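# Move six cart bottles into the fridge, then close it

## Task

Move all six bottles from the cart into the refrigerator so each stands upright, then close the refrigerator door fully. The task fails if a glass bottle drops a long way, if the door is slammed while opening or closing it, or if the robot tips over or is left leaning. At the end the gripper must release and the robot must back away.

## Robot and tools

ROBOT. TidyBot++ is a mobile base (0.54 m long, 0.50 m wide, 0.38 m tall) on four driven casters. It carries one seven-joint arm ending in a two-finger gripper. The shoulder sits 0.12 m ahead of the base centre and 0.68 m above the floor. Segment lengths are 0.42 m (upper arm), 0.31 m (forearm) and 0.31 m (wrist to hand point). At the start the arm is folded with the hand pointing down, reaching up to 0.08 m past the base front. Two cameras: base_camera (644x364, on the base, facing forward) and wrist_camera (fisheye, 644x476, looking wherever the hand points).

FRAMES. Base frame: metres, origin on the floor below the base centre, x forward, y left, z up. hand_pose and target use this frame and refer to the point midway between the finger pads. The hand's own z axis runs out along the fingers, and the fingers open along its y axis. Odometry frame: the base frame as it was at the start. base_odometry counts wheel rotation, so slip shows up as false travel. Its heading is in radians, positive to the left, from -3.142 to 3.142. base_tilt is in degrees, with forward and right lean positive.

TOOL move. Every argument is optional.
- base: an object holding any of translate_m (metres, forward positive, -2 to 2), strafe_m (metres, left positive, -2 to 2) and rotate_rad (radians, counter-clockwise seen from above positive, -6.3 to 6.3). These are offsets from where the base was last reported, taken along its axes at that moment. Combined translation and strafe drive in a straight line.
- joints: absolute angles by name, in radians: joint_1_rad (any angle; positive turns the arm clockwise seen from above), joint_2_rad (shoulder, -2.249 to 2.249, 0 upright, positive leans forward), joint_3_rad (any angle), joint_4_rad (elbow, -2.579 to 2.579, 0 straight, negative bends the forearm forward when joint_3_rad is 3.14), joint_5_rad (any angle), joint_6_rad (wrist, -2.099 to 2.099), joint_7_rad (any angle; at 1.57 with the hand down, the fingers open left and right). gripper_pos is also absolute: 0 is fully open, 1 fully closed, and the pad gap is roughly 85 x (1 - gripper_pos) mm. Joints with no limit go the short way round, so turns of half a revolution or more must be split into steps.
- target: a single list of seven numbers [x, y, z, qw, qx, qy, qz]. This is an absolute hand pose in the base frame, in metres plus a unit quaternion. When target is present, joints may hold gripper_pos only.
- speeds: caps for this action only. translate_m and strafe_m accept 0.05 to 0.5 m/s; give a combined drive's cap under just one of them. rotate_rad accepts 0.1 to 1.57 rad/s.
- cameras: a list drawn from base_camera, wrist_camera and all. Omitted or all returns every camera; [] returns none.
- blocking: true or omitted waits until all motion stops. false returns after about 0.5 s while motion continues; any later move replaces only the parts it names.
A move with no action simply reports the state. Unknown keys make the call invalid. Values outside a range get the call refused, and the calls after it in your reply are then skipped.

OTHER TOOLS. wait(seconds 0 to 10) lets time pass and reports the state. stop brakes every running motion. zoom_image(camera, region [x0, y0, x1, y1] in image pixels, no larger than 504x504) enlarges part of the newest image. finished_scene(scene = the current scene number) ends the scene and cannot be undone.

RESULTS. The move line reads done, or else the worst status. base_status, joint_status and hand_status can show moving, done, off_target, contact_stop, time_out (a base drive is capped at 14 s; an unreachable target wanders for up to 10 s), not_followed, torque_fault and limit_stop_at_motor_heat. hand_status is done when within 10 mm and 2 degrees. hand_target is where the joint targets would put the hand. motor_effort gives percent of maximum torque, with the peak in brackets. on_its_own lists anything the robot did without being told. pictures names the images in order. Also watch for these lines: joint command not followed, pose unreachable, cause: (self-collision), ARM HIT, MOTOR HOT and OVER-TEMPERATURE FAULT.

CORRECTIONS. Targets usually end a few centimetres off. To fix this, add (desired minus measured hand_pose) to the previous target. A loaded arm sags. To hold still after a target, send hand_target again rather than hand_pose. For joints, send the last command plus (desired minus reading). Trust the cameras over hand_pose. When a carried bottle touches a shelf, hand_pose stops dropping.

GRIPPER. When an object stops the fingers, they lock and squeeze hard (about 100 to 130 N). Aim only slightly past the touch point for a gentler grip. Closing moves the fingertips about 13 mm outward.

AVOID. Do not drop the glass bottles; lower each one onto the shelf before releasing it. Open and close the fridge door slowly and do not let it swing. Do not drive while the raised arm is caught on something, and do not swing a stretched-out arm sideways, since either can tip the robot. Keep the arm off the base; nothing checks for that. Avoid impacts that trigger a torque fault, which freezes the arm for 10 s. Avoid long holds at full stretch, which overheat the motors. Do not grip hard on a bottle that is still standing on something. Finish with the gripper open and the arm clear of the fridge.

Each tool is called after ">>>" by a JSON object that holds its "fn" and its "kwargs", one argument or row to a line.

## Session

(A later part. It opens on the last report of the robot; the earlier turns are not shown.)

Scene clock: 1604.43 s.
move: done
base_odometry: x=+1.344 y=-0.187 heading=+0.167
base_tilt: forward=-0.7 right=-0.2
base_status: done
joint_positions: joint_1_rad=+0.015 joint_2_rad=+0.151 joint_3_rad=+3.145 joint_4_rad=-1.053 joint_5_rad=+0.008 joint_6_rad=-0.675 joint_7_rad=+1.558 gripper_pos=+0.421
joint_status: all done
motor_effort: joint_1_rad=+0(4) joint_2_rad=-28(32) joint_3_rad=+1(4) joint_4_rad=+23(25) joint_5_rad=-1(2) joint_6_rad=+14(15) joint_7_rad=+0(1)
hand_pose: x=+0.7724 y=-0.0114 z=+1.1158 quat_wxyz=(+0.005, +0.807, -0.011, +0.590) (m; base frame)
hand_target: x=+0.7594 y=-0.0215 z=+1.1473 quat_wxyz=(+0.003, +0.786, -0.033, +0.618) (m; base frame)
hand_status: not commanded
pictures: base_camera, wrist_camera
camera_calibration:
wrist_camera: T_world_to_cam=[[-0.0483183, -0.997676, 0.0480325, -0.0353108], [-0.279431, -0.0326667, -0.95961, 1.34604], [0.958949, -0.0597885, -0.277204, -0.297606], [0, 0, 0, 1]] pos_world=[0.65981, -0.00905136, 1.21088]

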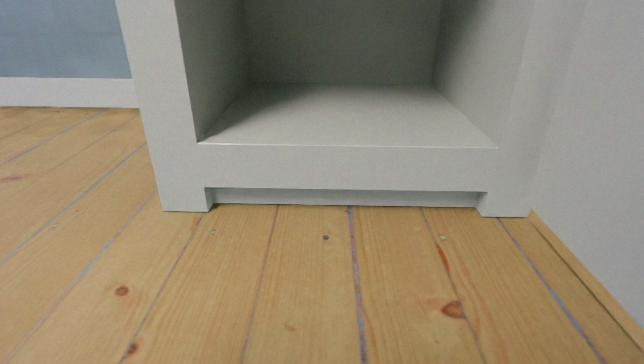

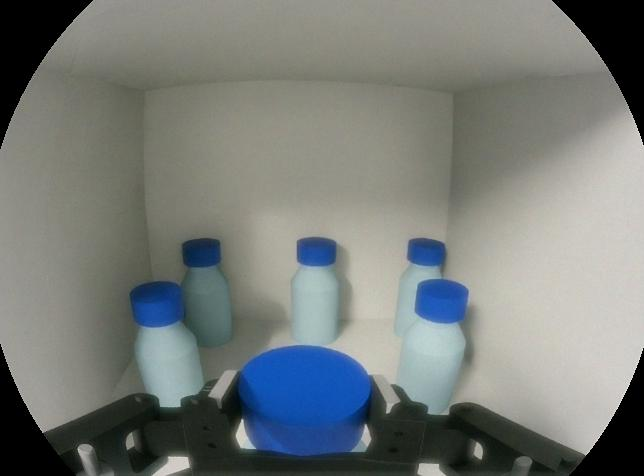

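>>> {"fn": "move", "kwargs": {
  "base": {"translate_m": 0.168},
  "speeds": {"translate_m": 0.3},
  "cameras": ["all"]
}}

>>> {"fn": "move", "kwargs": {
  "joints": {"joint_1_rad": 0.027, "joint_2_rad": 0.105, "joint_4_rad": -1.13, "joint_6_rad": -0.60},
  "cameras": ["wrist_camera"]
}}

Scene clock: 1629.27 s.
move: done
base_odometry: x=+1.510 y=-0.159 heading=+0.168
base_tilt: forward=-0.7 right=-0.2
base_status: done
joint_positions: joint_1_rad=+0.015 joint_2_rad=+0.154 joint_3_rad=+3.145 joint_4_rad=-1.053 joint_5_rad=+0.008 joint_6_rad=-0.675 joint_7_rad=+1.558 gripper_pos=+0.421
joint_status: not commanded
motor_effort: joint_1_rad=+0(2) joint_2_rad=-28(33) joint_3_rad=+1(2) joint_4_rad=+23(25) joint_5_rad=-1(1) joint_6_rad=+13(14) joint_7_rad=+0(1)
hand_pose: x=+0.7737 y=-0.0117 z=+1.1139 quat_wxyz=(+0.005, +0.808, -0.011, +0.589) (m; base frame)
hand_target: x=+0.7594 y=-0.0215 z=+1.1473 quat_wxyz=(+0.003, +0.786, -0.033, +0.618) (m; base frame)
hand_status: not commanded
pictures: base_camera, wrist_camera
camera_calibration:
wrist_camera: T_world_to_cam=[[-0.0485247, -0.997661, 0.0481342, -0.035357], [-0.282346, -0.0325246, -0.958761, 1.34581], [0.958085, -0.0601141, -0.280107, -0.295486], [0, 0, 0, 1]] pos_world=[0.661369, -0.00926544, 1.20924]

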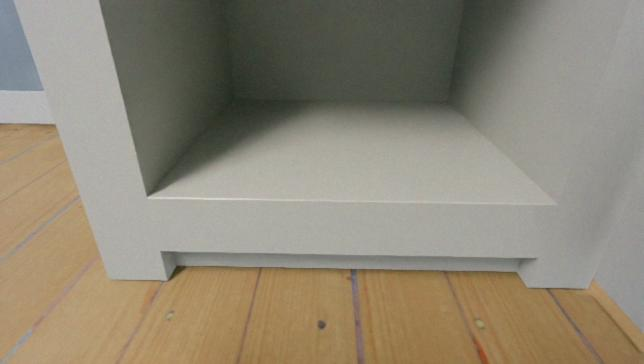

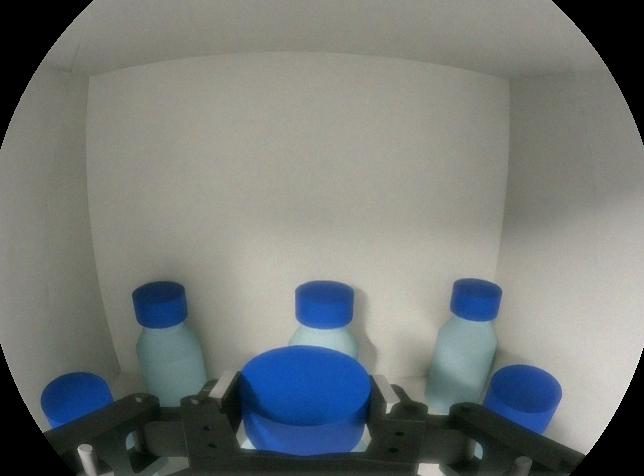

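Scene clock: 1630.10 s.
move: done
base_odometry: x=+1.510 y=-0.159 heading=+0.168
base_tilt: forward=-0.7 right=-0.2
base_status: not commanded
joint_positions: joint_1_rad=+0.015 joint_2_rad=+0.154 joint_3_rad=+3.145 joint_4_rad=-1.124 joint_5_rad=+0.008 joint_6_rad=-0.659 joint_7_rad=+1.558 gripper_pos=+0.421
joint_status: all done
motor_effort: joint_1_rad=+0(1) joint_2_rad=-28(30) joint_3_rad=+1(1) joint_4_rad=+22(25) joint_5_rad=-1(1) joint_6_rad=+13(15) joint_7_rad=+0(1)
hand_pose: x=+0.7751 y=-0.0117 z=+1.0764 quat_wxyz=(+0.005, +0.824, -0.012, +0.566) (m; base frame)
hand_target: x=+0.7600 y=-0.0212 z=+1.1226 quat_wxyz=(+0.003, +0.793, -0.033, +0.608) (m; base frame)
hand_status: not commanded
pictures: wrist_camera
camera_calibration:
wrist_camera: T_world_to_cam=[[-0.0457159, -0.997712, 0.0497978, -0.0374679], [-0.335178, -0.0316402, -0.941623, 1.33282], [0.941045, -0.0597384, -0.332965, -0.237231], [0, 0, 0, 1]] pos_world=[0.668266, -0.00938331, 1.17789]

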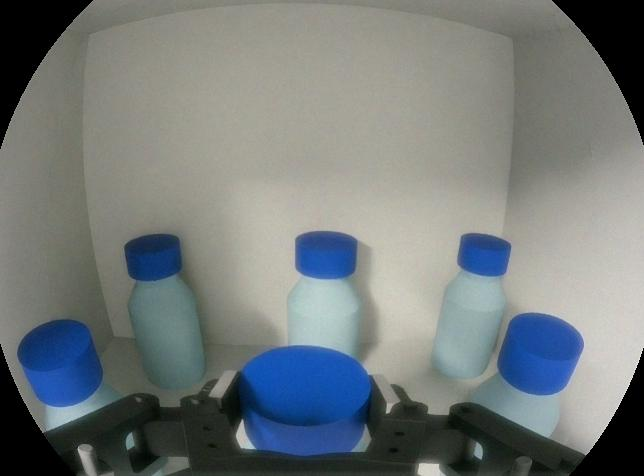

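>>> {"fn": "move", "kwargs": {
  "joints": {"joint_1_rad": 0.027, "joint_2_rad": 0.100, "joint_4_rad": -1.18, "joint_6_rad": -0.55},
  "cameras": []
}}

>>> {"fn": "move", "kwargs": {
  "joints": {"joint_1_rad": 0.027, "joint_2_rad": 0.096, "joint_4_rad": -1.205, "joint_6_rad": -0.515},
  "cameras": ["wrist_camera"]
}}

Scene clock: 1634.40 s.
move: done
base_odometry: x=+1.510 y=-0.159 heading=+0.168
base_tilt: forward=-0.7 right=-0.2
base_status: not commanded
joint_positions: joint_1_rad=+0.015 joint_2_rad=+0.154 joint_3_rad=+3.145 joint_4_rad=-1.160 joint_5_rad=+0.008 joint_6_rad=-0.606 joint_7_rad=+1.558 gripper_pos=+0.421
joint_status: all done
motor_effort: joint_1_rad=+1(1) joint_2_rad=-27(28) joint_3_rad=+1(2) joint_4_rad=+23(24) joint_5_rad=-1(1) joint_6_rad=+12(14) joint_7_rad=+0(1)
hand_pose: x=+0.7799 y=-0.0117 z=+1.0710 quat_wxyz=(+0.005, +0.819, -0.011, +0.574) (m; base frame)
hand_target: x=+0.7627 y=-0.0208 z=+1.1109 quat_wxyz=(+0.002, +0.792, -0.032, +0.610) (m; base frame)
hand_status: not commanded
pictures: none
No camera images: "cameras" was empty.

Scene clock: 1635.00 s.
move: done
base_odometry: x=+1.510 y=-0.159 heading=+0.168
base_tilt: forward=-0.7 right=-0.2
base_status: not commanded
joint_positions: joint_1_rad=+0.015 joint_2_rad=+0.153 joint_3_rad=+3.145 joint_4_rad=-1.181 joint_5_rad=+0.008 joint_6_rad=-0.567 joint_7_rad=+1.558 gripper_pos=+0.421
joint_status: all done
motor_effort: joint_1_rad=+1(1) joint_2_rad=-27(28) joint_3_rad=+1(2) joint_4_rad=+22(22) joint_5_rad=-1(1) joint_6_rad=+12(13) joint_7_rad=+0(0)
hand_pose: x=+0.7831 y=-0.0117 z=+1.0704 quat_wxyz=(+0.005, +0.814, -0.011, +0.581) (m; base frame)
hand_target: x=+0.7639 y=-0.0205 z=+1.1089 quat_wxyz=(+0.002, +0.788, -0.031, +0.615) (m; base frame)
hand_status: not commanded
pictures: wrist_camera
camera_calibration:
wrist_camera: T_world_to_cam=[[-0.0468427, -0.997703, 0.0489271, -0.0349552], [-0.300011, -0.0326677, -0.953376, 1.31489], [0.952785, -0.0593374, -0.297792, -0.2936], [0, 0, 0, 1]] pos_world=[0.672581, -0.0093421, 1.16786]

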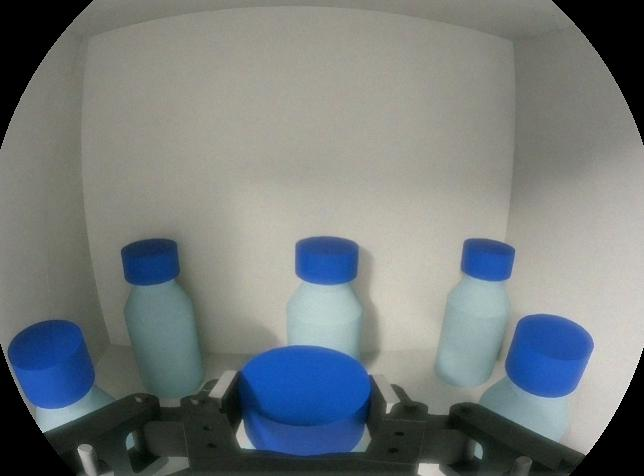

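>>> {"fn": "move", "kwargs": {
  "joints": {"joint_1_rad": 0.027, "joint_2_rad": 0.088, "joint_4_rad": -1.23, "joint_6_rad": -0.495},
  "cameras": []
}}

>>> {"fn": "move", "kwargs": {
  "joints": {"joint_1_rad": 0.027, "joint_2_rad": 0.080, "joint_4_rad": -1.25, "joint_6_rad": -0.48},
  "cameras": ["wrist_camera"]
}}

Scene clock: 1640.13 s.
move: done
base_odometry: x=+1.510 y=-0.159 heading=+0.168
base_tilt: forward=-0.7 right=-0.2
base_status: not commanded
joint_positions: joint_1_rad=+0.015 joint_2_rad=+0.147 joint_3_rad=+3.145 joint_4_rad=-1.201 joint_5_rad=+0.008 joint_6_rad=-0.542 joint_7_rad=+1.557 gripper_pos=+0.421
joint_status: all done
motor_effort: joint_1_rad=+0(1) joint_2_rad=-25(26) joint_3_rad=+1(1) joint_4_rad=+20(21) joint_5_rad=-1(2) joint_6_rad=+11(12) joint_7_rad=+0(0)
hand_pose: x=+0.7826 y=-0.0116 z=+1.0702 quat_wxyz=(+0.005, +0.810, -0.011, +0.586) (m; base frame)
hand_target: x=+0.7622 y=-0.0202 z=+1.1050 quat_wxyz=(+0.002, +0.787, -0.031, +0.617) (m; base frame)
hand_status: not commanded
pictures: none
No camera images: "cameras" was empty.

Scene clock: 1640.70 s.
move: done
base_odometry: x=+1.510 y=-0.159 heading=+0.168
base_tilt: forward=-0.7 right=-0.2
base_status: not commanded
joint_positions: joint_1_rad=+0.015 joint_2_rad=+0.140 joint_3_rad=+3.145 joint_4_rad=-1.217 joint_5_rad=+0.008 joint_6_rad=-0.523 joint_7_rad=+1.557 gripper_pos=+0.421
joint_status: all done
motor_effort: joint_1_rad=+0(1) joint_2_rad=-23(25) joint_3_rad=+1(1) joint_4_rad=+19(21) joint_5_rad=-1(2) joint_6_rad=+10(11) joint_7_rad=+0(0)
hand_pose: x=+0.7813 y=-0.0116 z=+1.0703 quat_wxyz=(+0.005, +0.808, -0.011, +0.590) (m; base frame)
hand_target: x=+0.7600 y=-0.0200 z=+1.1025 quat_wxyz=(+0.002, +0.786, -0.031, +0.618) (m; base frame)
hand_status: not commanded
pictures: wrist_camera
camera_calibration:
wrist_camera: T_world_to_cam=[[-0.0475365, -0.997701, 0.0483003, -0.0337192], [-0.280268, -0.0330901, -0.959351, 1.30522], [0.958744, -0.0591412, -0.278051, -0.317707], [0, 0, 0, 1]] pos_world=[0.668809, -0.00924128, 1.16546]

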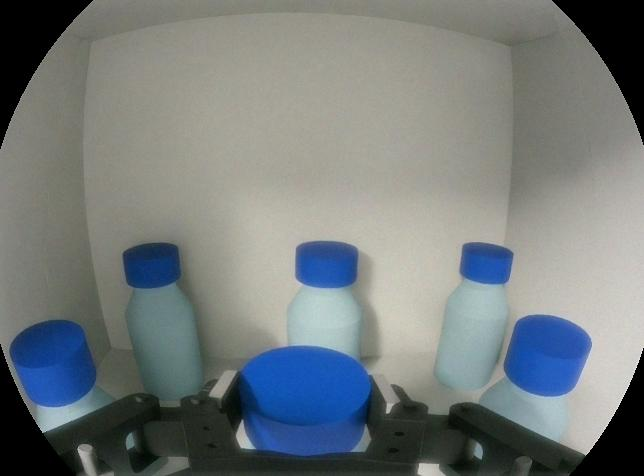

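>>> {"fn": "move", "kwargs": {
  "joints": {"joint_1_rad": 0.027, "joint_2_rad": 0.074, "joint_4_rad": -1.262, "joint_6_rad": -0.49},
  "cameras": ["wrist_camera"]
}}

Scene clock: 1644.67 s.
move: done
base_odometry: x=+1.510 y=-0.159 heading=+0.168
base_tilt: forward=-0.7 right=-0.2
base_status: not commanded
joint_positions: joint_1_rad=+0.015 joint_2_rad=+0.134 joint_3_rad=+3.145 joint_4_rad=-1.223 joint_5_rad=+0.008 joint_6_rad=-0.522 joint_7_rad=+1.557 gripper_pos=+0.421
joint_status: all done
motor_effort: joint_1_rad=+0(1) joint_2_rad=-24(25) joint_3_rad=+1(1) joint_4_rad=+18(19) joint_5_rad=-1(1) joint_6_rad=+8(10) joint_7_rad=+0(0)
hand_pose: x=+0.7791 y=-0.0115 z=+1.0707 quat_wxyz=(+0.005, +0.807, -0.011, +0.590) (m; base frame)
hand_target: x=+0.7567 y=-0.0200 z=+1.0960 quat_wxyz=(+0.002, +0.791, -0.031, +0.611) (m; base frame)
hand_status: not commanded
pictures: wrist_camera
camera_calibration:
wrist_camera: T_world_to_cam=[[-0.0475651, -0.997701, 0.0482641, -0.0337511], [-0.279585, -0.0330894, -0.959551, 1.30469], [0.958942, -0.059135, -0.277368, -0.316323], [0, 0, 0, 1]] pos_world=[0.666503, -0.00920776, 1.16581]

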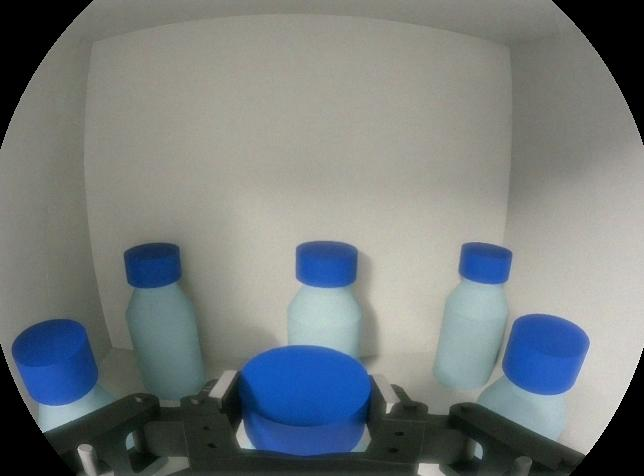

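>>> {"fn": "move", "kwargs": {
  "joints": {"gripper_pos": 0.12},
  "speeds": {"gripper_pos": 0.3},
  "cameras": ["wrist_camera"]
}}

Scene clock: 1650.00 s.
move: done
base_odometry: x=+1.510 y=-0.159 heading=+0.168
base_tilt: forward=-0.7 right=-0.2
base_status: not commanded
joint_positions: joint_1_rad=+0.015 joint_2_rad=+0.132 joint_3_rad=+3.145 joint_4_rad=-1.224 joint_5_rad=+0.008 joint_6_rad=-0.522 joint_7_rad=+1.557 gripper_pos=+0.120
joint_status: all done
motor_effort: joint_1_rad=+0(1) joint_2_rad=-24(25) joint_3_rad=+1(2) joint_4_rad=+18(20) joint_5_rad=-1(1) joint_6_rad=+9(10) joint_7_rad=+0(1)
hand_pose: x=+0.7780 y=-0.0115 z=+1.0722 quat_wxyz=(+0.005, +0.807, -0.011, +0.591) (m; base frame)
hand_target: x=+0.7567 y=-0.0200 z=+1.0960 quat_wxyz=(+0.002, +0.791, -0.031, +0.611) (m; base frame)
hand_status: not commanded
pictures: wrist_camera
camera_calibration:
wrist_camera: T_world_to_cam=[[-0.047667, -0.9977, 0.048193, -0.0336994], [-0.277552, -0.033118, -0.96014, 1.3048], [0.959527, -0.0591431, -0.275335, -0.31752], [0, 0, 0, 1]] pos_world=[0.665212, -0.00918869, 1.16699]

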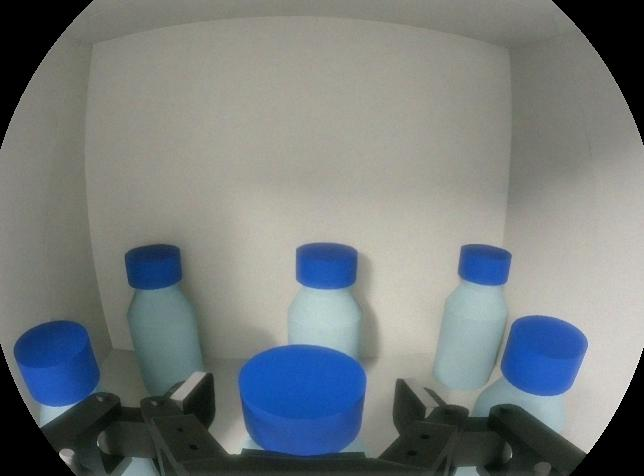

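>>> {"fn": "move", "kwargs": {
  "base": {"translate_m": -0.36},
  "speeds": {"translate_m": 0.35},
  "cameras": ["all"]
}}

Scene clock: 1654.70 s.
move: done
base_odometry: x=+1.155 y=-0.219 heading=+0.168
base_tilt: forward=-0.7 right=-0.2
base_status: done
joint_positions: joint_1_rad=+0.019 joint_2_rad=+0.114 joint_3_rad=+3.144 joint_4_rad=-1.226 joint_5_rad=+0.008 joint_6_rad=-0.522 joint_7_rad=+1.557 gripper_pos=+0.120
joint_status: not commanded
motor_effort: joint_1_rad=+1(6) joint_2_rad=-23(26) joint_3_rad=+1(5) joint_4_rad=+19(21) joint_5_rad=-1(2) joint_6_rad=+10(10) joint_7_rad=+1(1)
hand_pose: x=+0.7711 y=-0.0138 z=+1.0820 quat_wxyz=(+0.006, +0.802, -0.012, +0.597) (m; base frame)
hand_target: x=+0.7567 y=-0.0200 z=+1.0960 quat_wxyz=(+0.002, +0.791, -0.031, +0.611) (m; base frame)
hand_status: not commanded
pictures: base_camera, wrist_camera
camera_calibration:
wrist_camera: T_world_to_cam=[[-0.0519769, -0.997509, 0.0476906, -0.0328998], [-0.263304, -0.0323768, -0.96417, 1.30567], [0.963312, -0.0626716, -0.260965, -0.326867], [0, 0, 0, 1]] pos_world=[0.656954, -0.0110296, 1.17516]

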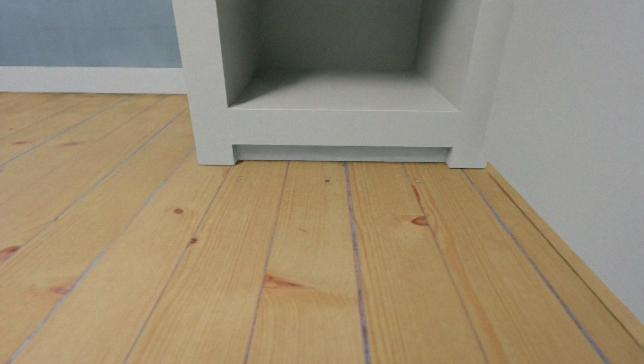

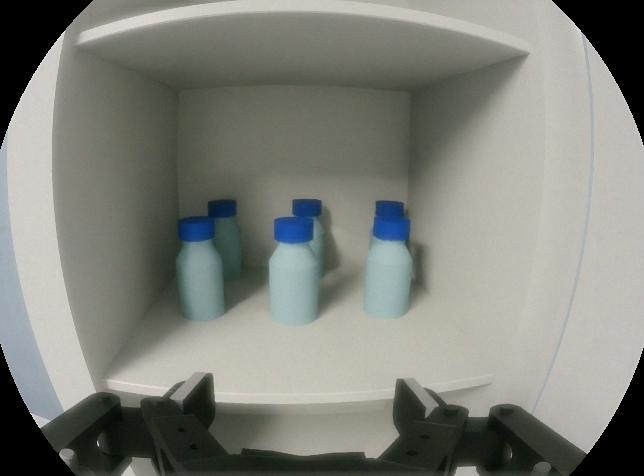

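>>> {"fn": "move", "kwargs": {
  "base": {"translate_m": -0.455},
  "joints": {"joint_1_rad": 0.007, "joint_2_rad": -0.175, "joint_4_rad": -1.6, "joint_6_rad": -0.3, "gripper_pos": 1.0},
  "speeds": {"translate_m": 0.4},
  "cameras": ["all"]
}}

Scene clock: 1711.57 s.
move: done
base_odometry: x=+0.706 y=-0.294 heading=+0.168
base_tilt: forward=-0.7 right=-0.2
base_status: done
joint_positions: joint_1_rad=+0.019 joint_2_rad=-0.146 joint_3_rad=+3.144 joint_4_rad=-1.561 joint_5_rad=+0.008 joint_6_rad=-0.341 joint_7_rad=+1.557 gripper_pos=+1.000
joint_status: all done
motor_effort: joint_1_rad=+1(2) joint_2_rad=-15(26) joint_3_rad=+1(3) joint_4_rad=+19(21) joint_5_rad=-1(1) joint_6_rad=+9(11) joint_7_rad=+0(1)
hand_pose: x=+0.6742 y=-0.0115 z=+1.0895 quat_wxyz=(+0.006, +0.769, -0.011, +0.639) (m; base frame)
hand_target: x=+0.6643 y=-0.0047 z=+1.0940 quat_wxyz=(-0.006, +0.759, -0.020, +0.651) (m; base frame)
hand_status: not commanded
pictures: base_camera, wrist_camera
camera_calibration:
wrist_camera: T_world_to_cam=[[-0.0553022, -0.997506, 0.0438684, -0.0295684], [-0.159219, -0.0345633, -0.986638, 1.24169], [0.985693, -0.061548, -0.15691, -0.359853], [0, 0, 0, 1]] pos_world=[0.55077, -0.00872609, 1.16993]

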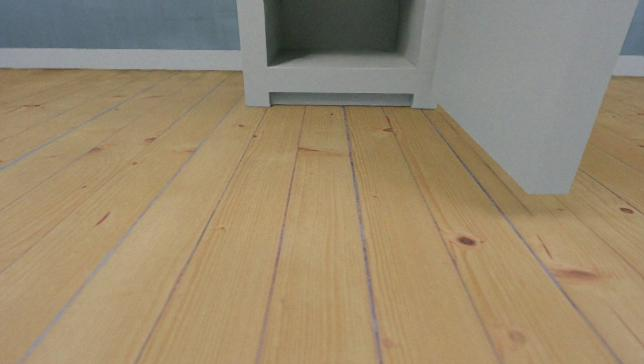

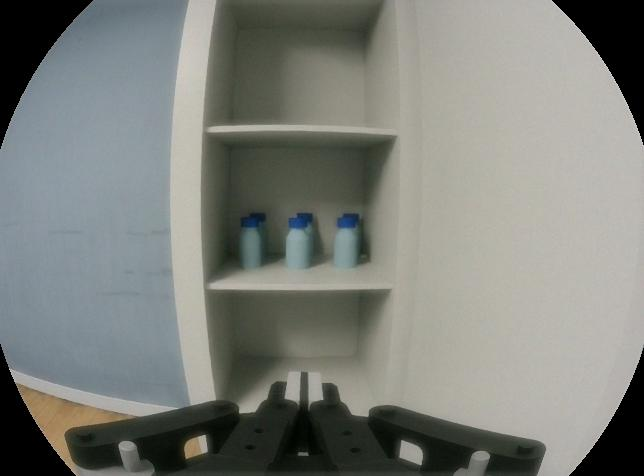

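>>> {"fn": "move", "kwargs": {
  "joints": {"joint_1_rad": 1.0},
  "cameras": ["wrist_camera"]
}}

Scene clock: 1738.83 s.
move: done
base_odometry: x=+0.706 y=-0.294 heading=+0.168
base_tilt: forward=-0.7 right=-0.2
base_status: not commanded
joint_positions: joint_1_rad=+0.983 joint_2_rad=-0.146 joint_3_rad=+3.144 joint_4_rad=-1.562 joint_5_rad=+0.008 joint_6_rad=-0.340 joint_7_rad=+1.557 gripper_pos=+1.000
joint_status: all done
motor_effort: joint_1_rad=+1(2) joint_2_rad=-14(16) joint_3_rad=+1(3) joint_4_rad=+19(21) joint_5_rad=-1(1) joint_6_rad=+9(10) joint_7_rad=+0(1)
hand_pose: x=+0.4264 y=-0.4625 z=+1.0896 quat_wxyz=(+0.301, +0.676, -0.367, +0.564) (m; base frame)
hand_target: x=+0.4129 y=-0.4594 z=+1.0940 quat_wxyz=(+0.304, +0.658, -0.379, +0.575) (m; base frame)
hand_status: not commanded
pictures: wrist_camera
camera_calibration:
wrist_camera: T_world_to_cam=[[-0.850785, -0.523677, 0.0438941, 0.0650919], [-0.118976, 0.110587, -0.986719, 1.2368], [0.511868, -0.844709, -0.156391, -0.3041], [0, 0, 0, 1]] pos_world=[0.358188, -0.359563, 1.16996]

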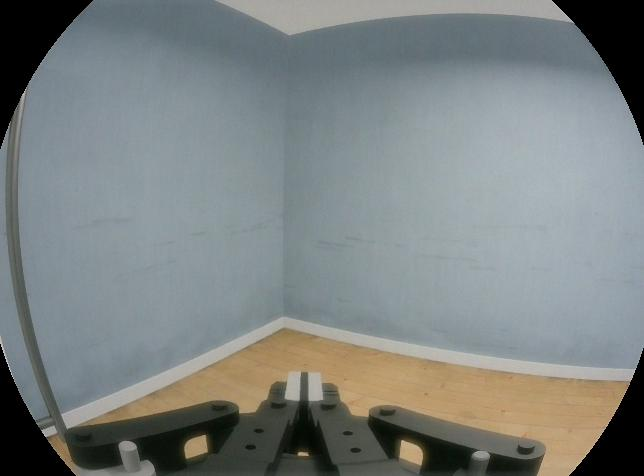

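>>> {"fn": "move", "kwargs": {
  "base": {"translate_m": 0.14, "strafe_m": -0.73},
  "speeds": {"strafe_m": 0.4},
  "cameras": ["all"]
}}

Scene clock: 1750.23 s.
move: done
base_odometry: x=+0.965 y=-0.991 heading=+0.167
base_tilt: forward=-0.7 right=-0.1
base_status: done
joint_positions: joint_1_rad=+0.984 joint_2_rad=-0.149 joint_3_rad=+3.144 joint_4_rad=-1.563 joint_5_rad=+0.008 joint_6_rad=-0.338 joint_7_rad=+1.557 gripper_pos=+1.000
joint_status: not commanded
motor_effort: joint_1_rad=+0(1) joint_2_rad=-15(17) joint_3_rad=+2(3) joint_4_rad=+19(20) joint_5_rad=-1(1) joint_6_rad=+9(10) joint_7_rad=+0(1)
hand_pose: x=+0.4255 y=-0.4619 z=+1.0909 quat_wxyz=(+0.302, +0.675, -0.366, +0.565) (m; base frame)
hand_target: x=+0.4129 y=-0.4594 z=+1.0940 quat_wxyz=(+0.304, +0.658, -0.379, +0.575) (m; base frame)
hand_status: not commanded
pictures: base_camera, wrist_camera
camera_calibration:
wrist_camera: T_world_to_cam=[[-0.851212, -0.522992, 0.0437911, 0.0652421], [-0.117115, 0.107951, -0.987234, 1.23647], [0.511588, -0.845474, -0.153139, -0.306678], [0, 0, 0, 1]] pos_world=[0.357237, -0.358645, 1.17087]

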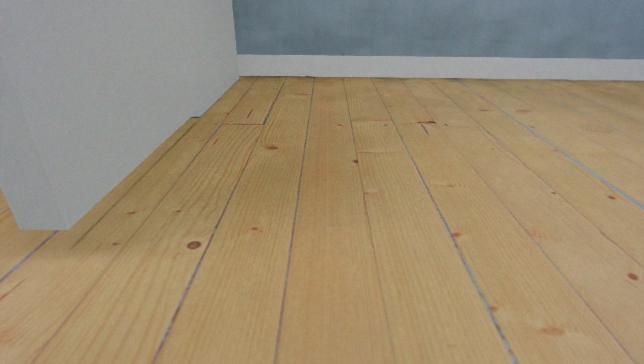

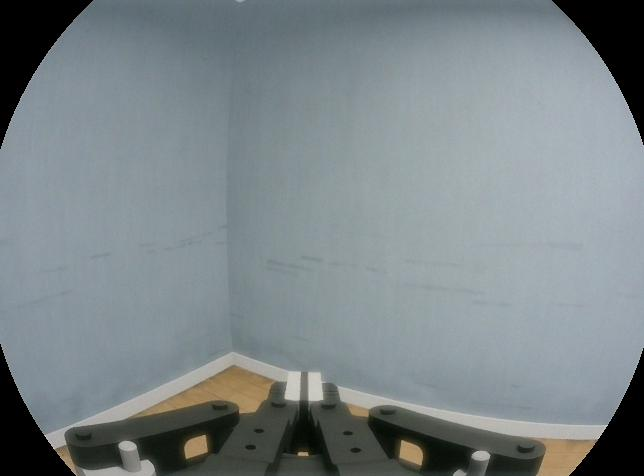

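>>> {"fn": "move", "kwargs": {
  "base": {"translate_m": 0.026, "strafe_m": 0.16},
  "joints": {"joint_1_rad": 0.007},
  "speeds": {"strafe_m": 0.3},
  "cameras": ["all"]
}}

Scene clock: 1784.43 s.
move: done
base_odometry: x=+0.965 y=-0.829 heading=+0.167
base_tilt: forward=-0.7 right=-0.2
base_status: done
joint_positions: joint_1_rad=+0.024 joint_2_rad=-0.151 joint_3_rad=+3.141 joint_4_rad=-1.563 joint_5_rad=+0.008 joint_6_rad=-0.338 joint_7_rad=+1.557 gripper_pos=+1.000
joint_status: all done
motor_effort: joint_1_rad=+0(3) joint_2_rad=-14(17) joint_3_rad=+1(3) joint_4_rad=+19(20) joint_5_rad=-1(1) joint_6_rad=+9(10) joint_7_rad=+0(1)
hand_pose: x=+0.6724 y=-0.0125 z=+1.0918 quat_wxyz=(+0.007, +0.768, -0.012, +0.641) (m; base frame)
hand_target: x=+0.6643 y=-0.0047 z=+1.0940 quat_wxyz=(-0.006, +0.759, -0.020, +0.651) (m; base frame)
hand_status: not commanded
pictures: base_camera, wrist_camera
camera_calibration:
wrist_camera: T_world_to_cam=[[-0.0577624, -0.997354, 0.0441477, -0.0294176], [-0.153727, -0.0348083, -0.9875, 1.24089], [0.986424, -0.063827, -0.15131, -0.364439], [0, 0, 0, 1]] pos_world=[0.548551, -0.00940741, 1.17154]

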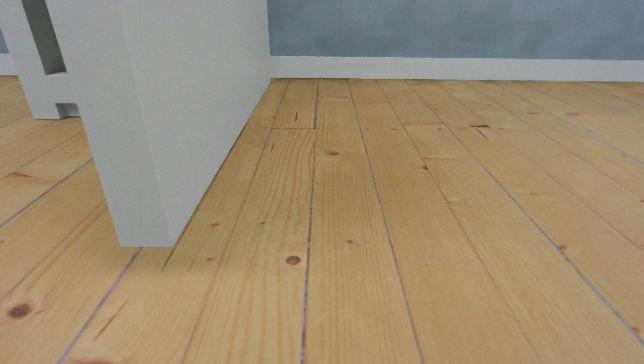

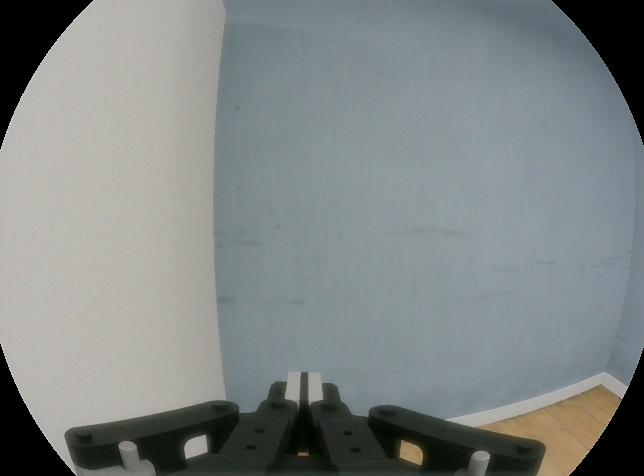

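>>> {"fn": "move", "kwargs": {
  "base": {"strafe_m": 0.22},
  "speeds": {"strafe_m": 0.1},
  "cameras": ["all"]
}}

Scene clock: 1797.77 s.
move: done
base_odometry: x=+0.928 y=-0.612 heading=+0.167
base_tilt: forward=-0.7 right=-0.2
base_status: done
joint_positions: joint_1_rad=+0.012 joint_2_rad=-0.170 joint_3_rad=+3.139 joint_4_rad=-1.580 joint_5_rad=+0.012 joint_6_rad=-0.325 joint_7_rad=+1.557 gripper_pos=+1.000
joint_status: not commanded
motor_effort: joint_1_rad=+0(12) joint_2_rad=-14(16) joint_3_rad=+1(13) joint_4_rad=+19(23) joint_5_rad=-1(5) joint_6_rad=+9(15) joint_7_rad=+0(1)
hand_pose: x=+0.6650 y=-0.0049 z=+1.0960 quat_wxyz=(+0.004, +0.763, -0.006, +0.647) (m; base frame)
hand_target: x=+0.6643 y=-0.0047 z=+1.0940 quat_wxyz=(-0.006, +0.759, -0.020, +0.651) (m; base frame)
hand_status: not commanded
pictures: base_camera, wrist_camera
camera_calibration:
wrist_camera: T_world_to_cam=[[-0.0451755, -0.997859, 0.0472874, -0.0343164], [-0.138037, -0.0406465, -0.989593, 1.23605], [0.989396, -0.0512327, -0.135905, -0.374799], [0, 0, 0, 1]] pos_world=[0.539896, -0.0032037, 1.17388]

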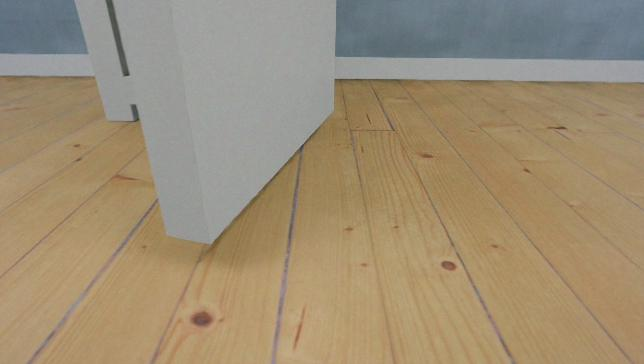

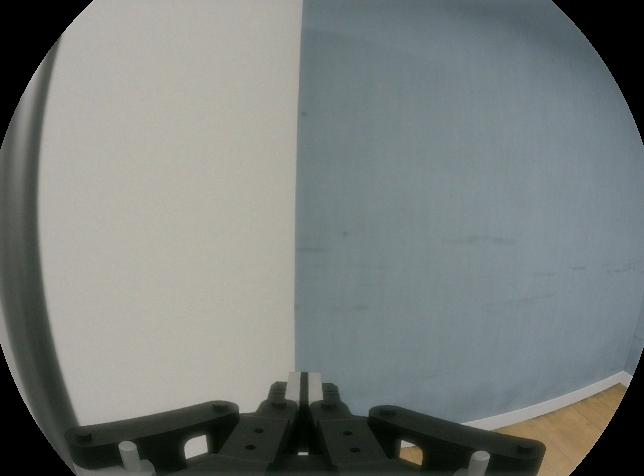

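>>> {"fn": "move", "kwargs": {
  "base": {"strafe_m": 0.2},
  "speeds": {"strafe_m": 0.12},
  "cameras": ["all"]
}}

Scene clock: 1803.33 s.
move: done
base_odometry: x=+0.895 y=-0.414 heading=+0.167
base_tilt: forward=-0.7 right=-0.2
base_status: done
joint_positions: joint_1_rad=+0.012 joint_2_rad=-0.171 joint_3_rad=+3.140 joint_4_rad=-1.580 joint_5_rad=+0.012 joint_6_rad=-0.325 joint_7_rad=+1.557 gripper_pos=+1.000
joint_status: not commanded
motor_effort: joint_1_rad=+0(2) joint_2_rad=-14(15) joint_3_rad=+1(3) joint_4_rad=+19(21) joint_5_rad=-1(2) joint_6_rad=+9(11) joint_7_rad=+0(1)
hand_pose: x=+0.6649 y=-0.0059 z=+1.0962 quat_wxyz=(+0.004, +0.763, -0.007, +0.647) (m; base frame)
hand_target: x=+0.6643 y=-0.0047 z=+1.0940 quat_wxyz=(-0.006, +0.759, -0.020, +0.651) (m; base frame)
hand_status: not commanded
pictures: base_camera, wrist_camera
camera_calibration:
wrist_camera: T_world_to_cam=[[-0.046753, -0.997799, 0.0470167, -0.0339421], [-0.137746, -0.0401785, -0.989652, 1.23606], [0.989364, -0.0527456, -0.135564, -0.375075], [0, 0, 0, 1]] pos_world=[0.53976, -0.00398809, 1.17401]

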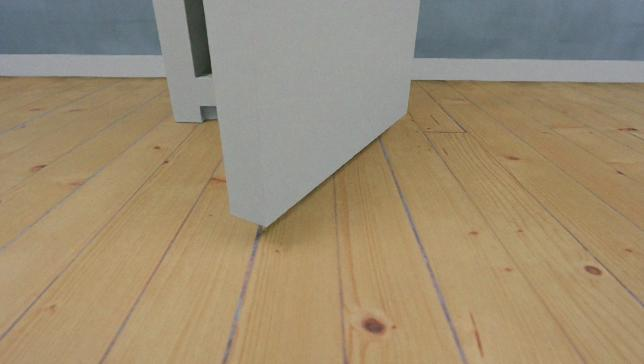

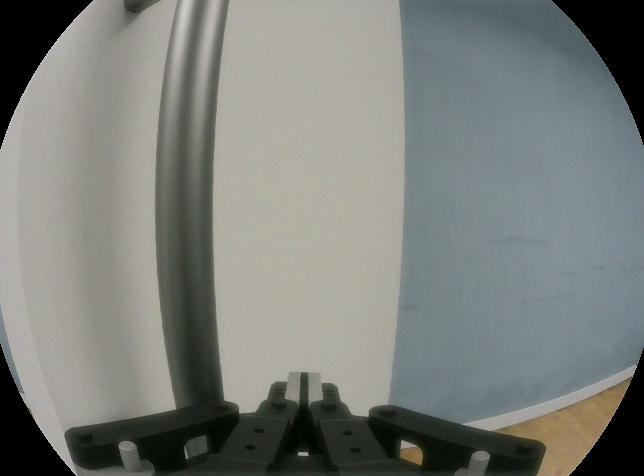

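>>> {"fn": "move", "kwargs": {
  "base": {"translate_m": 0.18, "strafe_m": 0.15},
  "speeds": {"translate_m": 0.12},
  "cameras": ["all"]
}}

Scene clock: 1840.30 s.
move: done
base_odometry: x=+1.048 y=-0.236 heading=+0.167
base_tilt: forward=-0.7 right=-0.2
base_status: done
joint_positions: joint_1_rad=+0.017 joint_2_rad=-0.180 joint_3_rad=+3.146 joint_4_rad=-1.581 joint_5_rad=+0.012 joint_6_rad=-0.324 joint_7_rad=+1.557 gripper_pos=+1.000
joint_status: not commanded
motor_effort: joint_1_rad=+0(3) joint_2_rad=-13(16) joint_3_rad=+1(3) joint_4_rad=+20(22) joint_5_rad=-1(2) joint_6_rad=+10(14) joint_7_rad=+0(1)
hand_pose: x=+0.6611 y=-0.0115 z=+1.1011 quat_wxyz=(+0.007, +0.759, -0.010, +0.650) (m; base frame)
hand_target: x=+0.6643 y=-0.0047 z=+1.0940 quat_wxyz=(-0.006, +0.759, -0.020, +0.651) (m; base frame)
hand_status: not commanded
pictures: base_camera, wrist_camera
camera_calibration:
wrist_camera: T_world_to_cam=[[-0.0569203, -0.99732, 0.0459651, -0.0320813], [-0.12896, -0.0383095, -0.990909, 1.23571], [0.990015, -0.0623305, -0.126434, -0.381537], [0, 0, 0, 1]] pos_world=[0.53526, -0.00843722, 1.17772]

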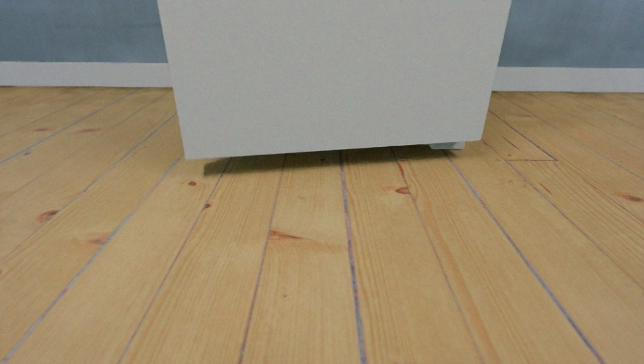

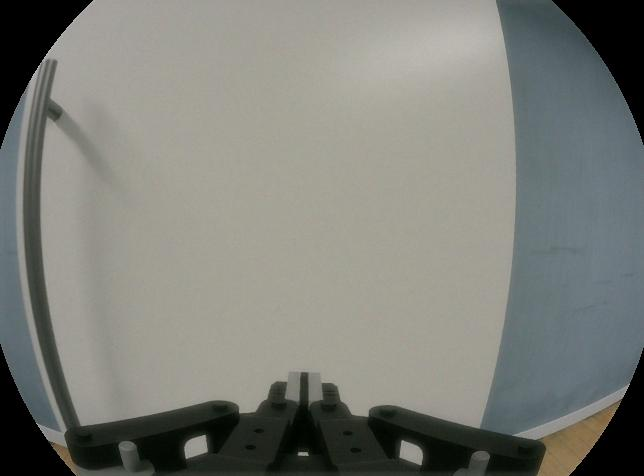

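>>> {"fn": "move", "kwargs": {
  "cameras": ["all"]
}}

Scene clock: 1844.63 s.
base_odometry: x=+1.048 y=-0.236 heading=+0.167
base_tilt: forward=-0.7 right=-0.2
base_status: done
joint_positions: joint_1_rad=+0.017 joint_2_rad=-0.180 joint_3_rad=+3.146 joint_4_rad=-1.581 joint_5_rad=+0.012 joint_6_rad=-0.324 joint_7_rad=+1.557 gripper_pos=+1.000
joint_status: not commanded
motor_effort: joint_1_rad=+0(3) joint_2_rad=-13(16) joint_3_rad=+1(3) joint_4_rad=+19(22) joint_5_rad=-1(2) joint_6_rad=+9(14) joint_7_rad=+0(1)
hand_pose: x=+0.6611 y=-0.0115 z=+1.1011 quat_wxyz=(+0.007, +0.759, -0.010, +0.650) (m; base frame)
hand_target: x=+0.6643 y=-0.0047 z=+1.0940 quat_wxyz=(-0.006, +0.759, -0.020, +0.651) (m; base frame)
hand_status: not commanded
pictures: base_camera, wrist_camera
camera_calibration:
wrist_camera: T_world_to_cam=[[-0.0569203, -0.99732, 0.0459651, -0.0320813], [-0.12896, -0.0383095, -0.990909, 1.23571], [0.990015, -0.0623305, -0.126434, -0.381537], [0, 0, 0, 1]] pos_world=[0.53526, -0.00843722, 1.17772]

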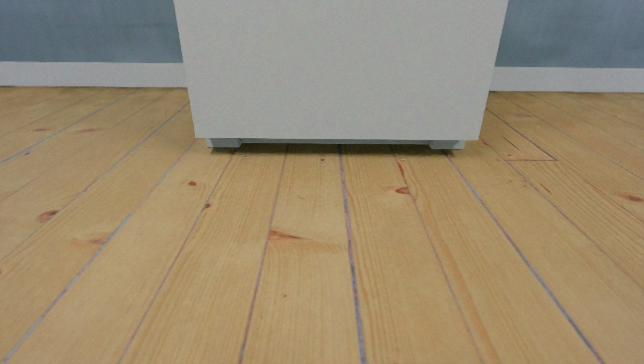

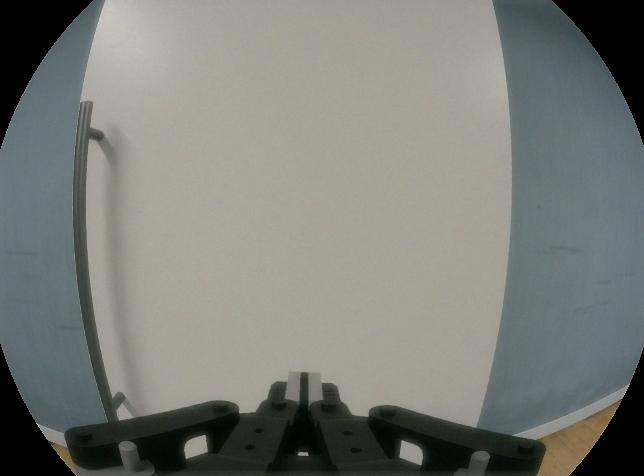

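>>> {"fn": "move", "kwargs": {
  "base": {"translate_m": 0.28, "strafe_m": 0.115},
  "speeds": {"translate_m": 0.25},
  "cameras": ["all"]
}}

Scene clock: 1865.23 s.
move: done
base_odometry: x=+1.305 y=-0.076 heading=+0.168
base_tilt: forward=-0.7 right=-0.2
base_status: done
joint_positions: joint_1_rad=+0.017 joint_2_rad=-0.178 joint_3_rad=+3.145 joint_4_rad=-1.581 joint_5_rad=+0.012 joint_6_rad=-0.324 joint_7_rad=+1.557 gripper_pos=+1.000
joint_status: not commanded
motor_effort: joint_1_rad=+0(1) joint_2_rad=-13(16) joint_3_rad=+1(2) joint_4_rad=+19(20) joint_5_rad=-1(1) joint_6_rad=+10(10) joint_7_rad=+0(1)
hand_pose: x=+0.6617 y=-0.0115 z=+1.1003 quat_wxyz=(+0.007, +0.760, -0.010, +0.650) (m; base frame)
hand_target: x=+0.6643 y=-0.0047 z=+1.0940 quat_wxyz=(-0.006, +0.759, -0.020, +0.651) (m; base frame)
hand_status: not commanded
pictures: base_camera, wrist_camera
camera_calibration:
wrist_camera: T_world_to_cam=[[-0.0568225, -0.997323, 0.0460299, -0.0321371], [-0.130444, -0.0382929, -0.990716, 1.23576], [0.989826, -0.0622993, -0.127919, -0.380502], [0, 0, 0, 1]] pos_world=[0.536002, -0.00843532, 1.17709]

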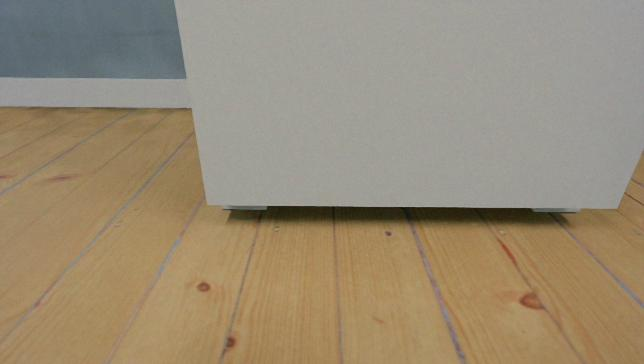

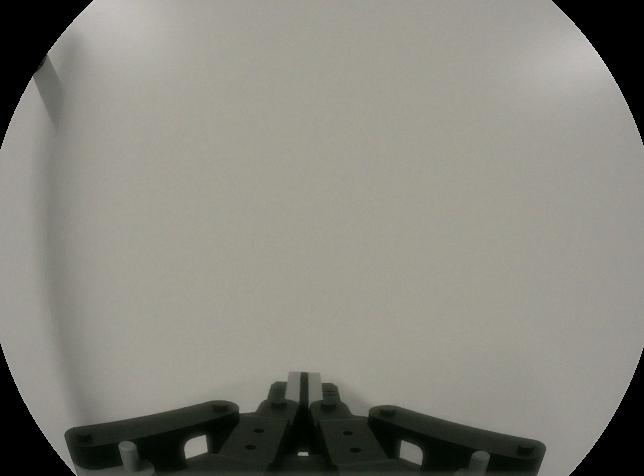

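>>> {"fn": "move", "kwargs": {
  "base": {"translate_m": 0.06},
  "speeds": {"translate_m": 0.05},
  "cameras": ["all"]
}}

Scene clock: 1875.37 s.
move: done
base_odometry: x=+1.363 y=-0.066 heading=+0.167
base_tilt: forward=-0.8 right=-0.2
base_status: done
joint_positions: joint_1_rad=+0.017 joint_2_rad=-0.274 joint_3_rad=+3.145 joint_4_rad=-1.635 joint_5_rad=+0.012 joint_6_rad=-0.376 joint_7_rad=+1.557 gripper_pos=+1.000
joint_status: not commanded
motor_effort: joint_1_rad=-3(3) joint_2_rad=+6(15) joint_3_rad=-2(2) joint_4_rad=+29(32) joint_5_rad=-2(3) joint_6_rad=+27(33) joint_7_rad=+0(1)
hand_pose: x=+0.6195 y=-0.0109 z=+1.1005 quat_wxyz=(+0.007, +0.764, -0.011, +0.646) (m; base frame)
hand_target: x=+0.6643 y=-0.0047 z=+1.0940 quat_wxyz=(-0.006, +0.759, -0.020, +0.651) (m; base frame)
hand_status: not commanded
pictures: base_camera, wrist_camera
camera_calibration:
wrist_camera: T_world_to_cam=[[-0.056785, -0.997328, 0.0459536, -0.0338725], [-0.141483, -0.0375248, -0.989229, 1.23567], [0.988311, -0.062675, -0.138974, -0.325566], [0, 0, 0, 1]] pos_world=[0.494663, -0.00781873, 1.17867]

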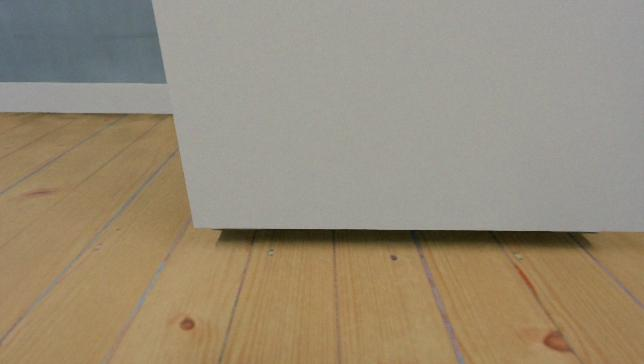

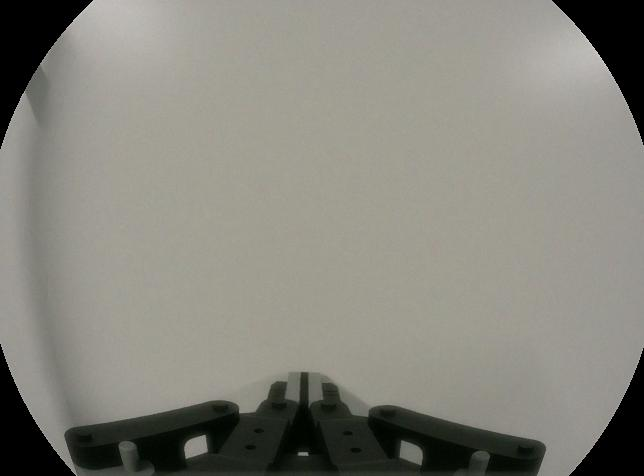

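>>> {"fn": "move", "kwargs": {
  "base": {"translate_m": -0.32},
  "speeds": {"translate_m": 0.3},
  "cameras": ["all"]
}}

Scene clock: 1881.70 s.
move: done
base_odometry: x=+1.047 y=-0.119 heading=+0.167
base_tilt: forward=-0.7 right=-0.2
base_status: done
joint_positions: joint_1_rad=+0.016 joint_2_rad=-0.167 joint_3_rad=+3.144 joint_4_rad=-1.620 joint_5_rad=+0.012 joint_6_rad=-0.302 joint_7_rad=+1.557 gripper_pos=+1.000
joint_status: not commanded
motor_effort: joint_1_rad=+0(3) joint_2_rad=-13(19) joint_3_rad=+1(4) joint_4_rad=+19(29) joint_5_rad=-1(2) joint_6_rad=+9(26) joint_7_rad=+0(1)
hand_pose: x=+0.6672 y=-0.0098 z=+1.0771 quat_wxyz=(+0.006, +0.769, -0.009, +0.639) (m; base frame)
hand_target: x=+0.6643 y=-0.0047 z=+1.0940 quat_wxyz=(-0.006, +0.759, -0.020, +0.651) (m; base frame)
hand_status: not commanded
pictures: base_camera, wrist_camera
camera_calibration:
wrist_camera: T_world_to_cam=[[-0.0524179, -0.997505, 0.0472832, -0.0334091], [-0.157447, -0.038501, -0.986777, 1.22732], [0.986135, -0.0591693, -0.155036, -0.357054], [0, 0, 0, 1]] pos_world=[0.543591, -0.00719926, 1.15732]

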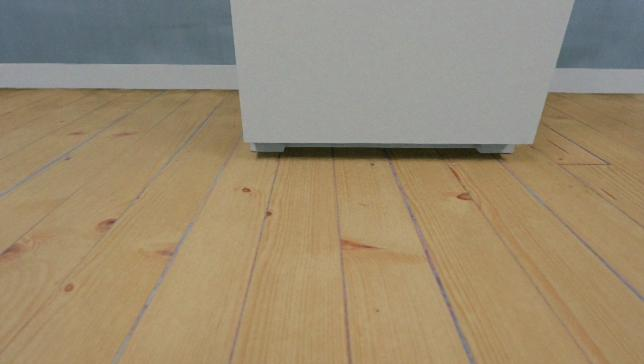

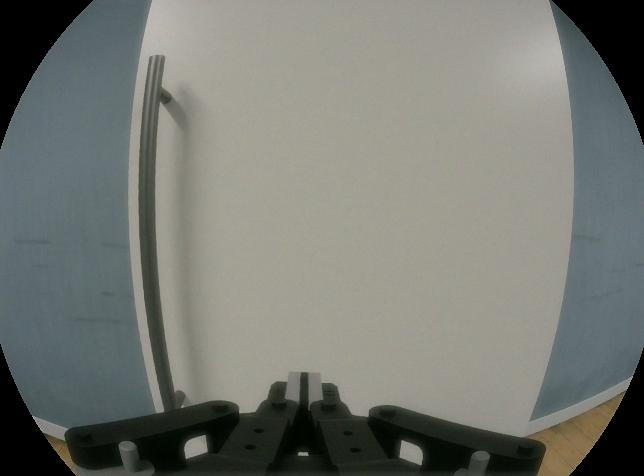

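>>> {"fn": "zoom_image", "kwargs": {
  "camera": "base_camera",
  "region": [230, 110, 390, 180]
}}

>>> {"fn": "zoom_image", "kwargs": {
  "camera": "base_camera",
  "region": [390, 110, 550, 180]
}}

Scaled by 3.150.

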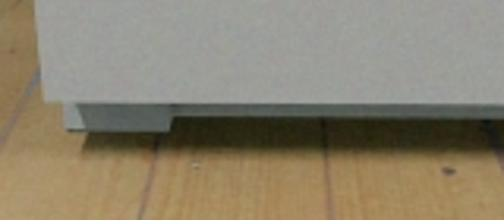

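Scaled by 3.150.

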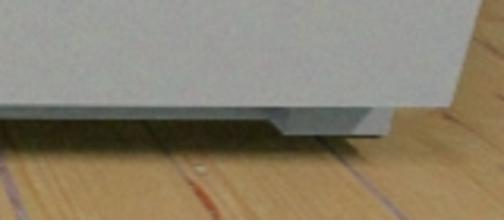

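>>> {"fn": "move", "kwargs": {
  "base": {"translate_m": 0.15, "strafe_m": 0.7, "rotate_rad": -0.62},
  "speeds": {"strafe_m": 0.4},
  "cameras": ["all"]
}}

Scene clock: 1942.93 s.
move: done
base_odometry: x=+1.079 y=+0.596 heading=-0.454
base_tilt: forward=-0.7 right=-0.2
base_status: done
joint_positions: joint_1_rad=+0.015 joint_2_rad=-0.167 joint_3_rad=+3.144 joint_4_rad=-1.620 joint_5_rad=+0.012 joint_6_rad=-0.302 joint_7_rad=+1.557 gripper_pos=+1.000
joint_status: not commanded
motor_effort: joint_1_rad=+1(3) joint_2_rad=-13(16) joint_3_rad=+1(3) joint_4_rad=+19(20) joint_5_rad=-1(1) joint_6_rad=+10(10) joint_7_rad=+0(1)
hand_pose: x=+0.6672 y=-0.0094 z=+1.0771 quat_wxyz=(+0.006, +0.769, -0.009, +0.639) (m; base frame)
hand_target: x=+0.6643 y=-0.0047 z=+1.0940 quat_wxyz=(-0.006, +0.759, -0.020, +0.651) (m; base frame)
hand_status: not commanded
pictures: base_camera, wrist_camera
camera_calibration:
wrist_camera: T_world_to_cam=[[-0.0515714, -0.997547, 0.0473271, -0.0335399], [-0.157415, -0.038678, -0.986775, 1.22732], [0.986185, -0.0583393, -0.155034, -0.357059], [0, 0, 0, 1]] pos_world=[0.543594, -0.00681799, 1.15732]

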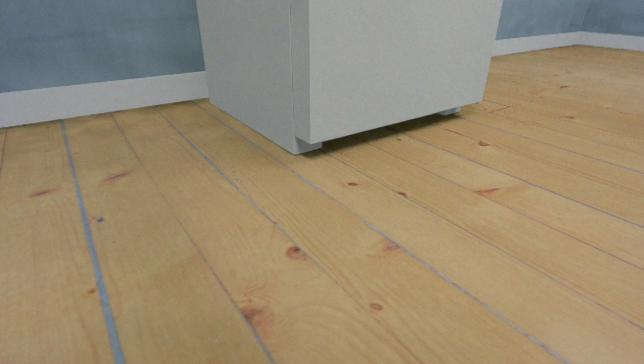

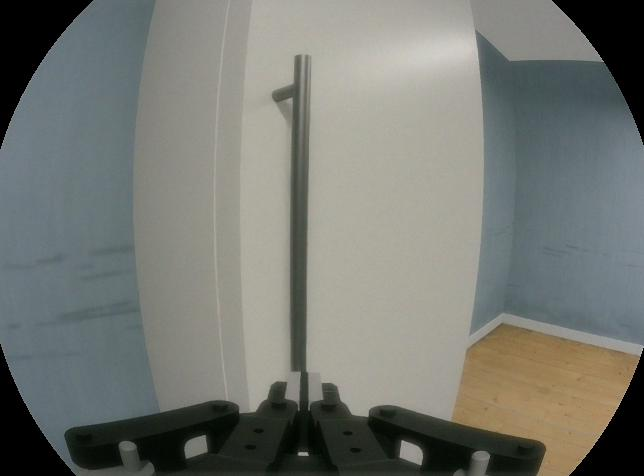

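>>> {"fn": "zoom_image", "kwargs": {
  "camera": "base_camera",
  "region": [250, 30, 370, 170]
}}

>>> {"fn": "zoom_image", "kwargs": {
  "camera": "wrist_camera",
  "region": [180, 150, 280, 300]
}}

Scaled by 3.600.

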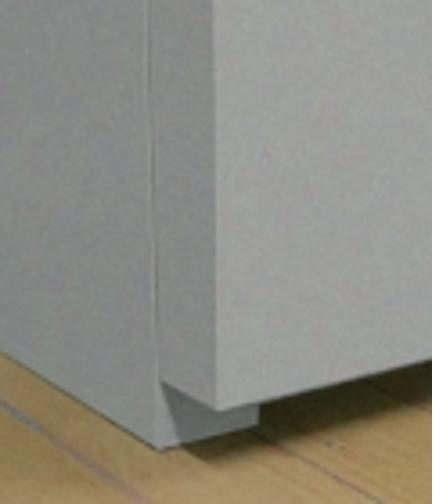

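Scaled by 3.360.

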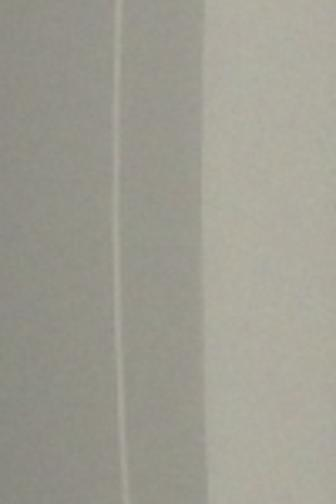

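>>> {"fn": "finished_scene", "kwargs": {
  "scene": 2
}}

The scene is finished: the task was done.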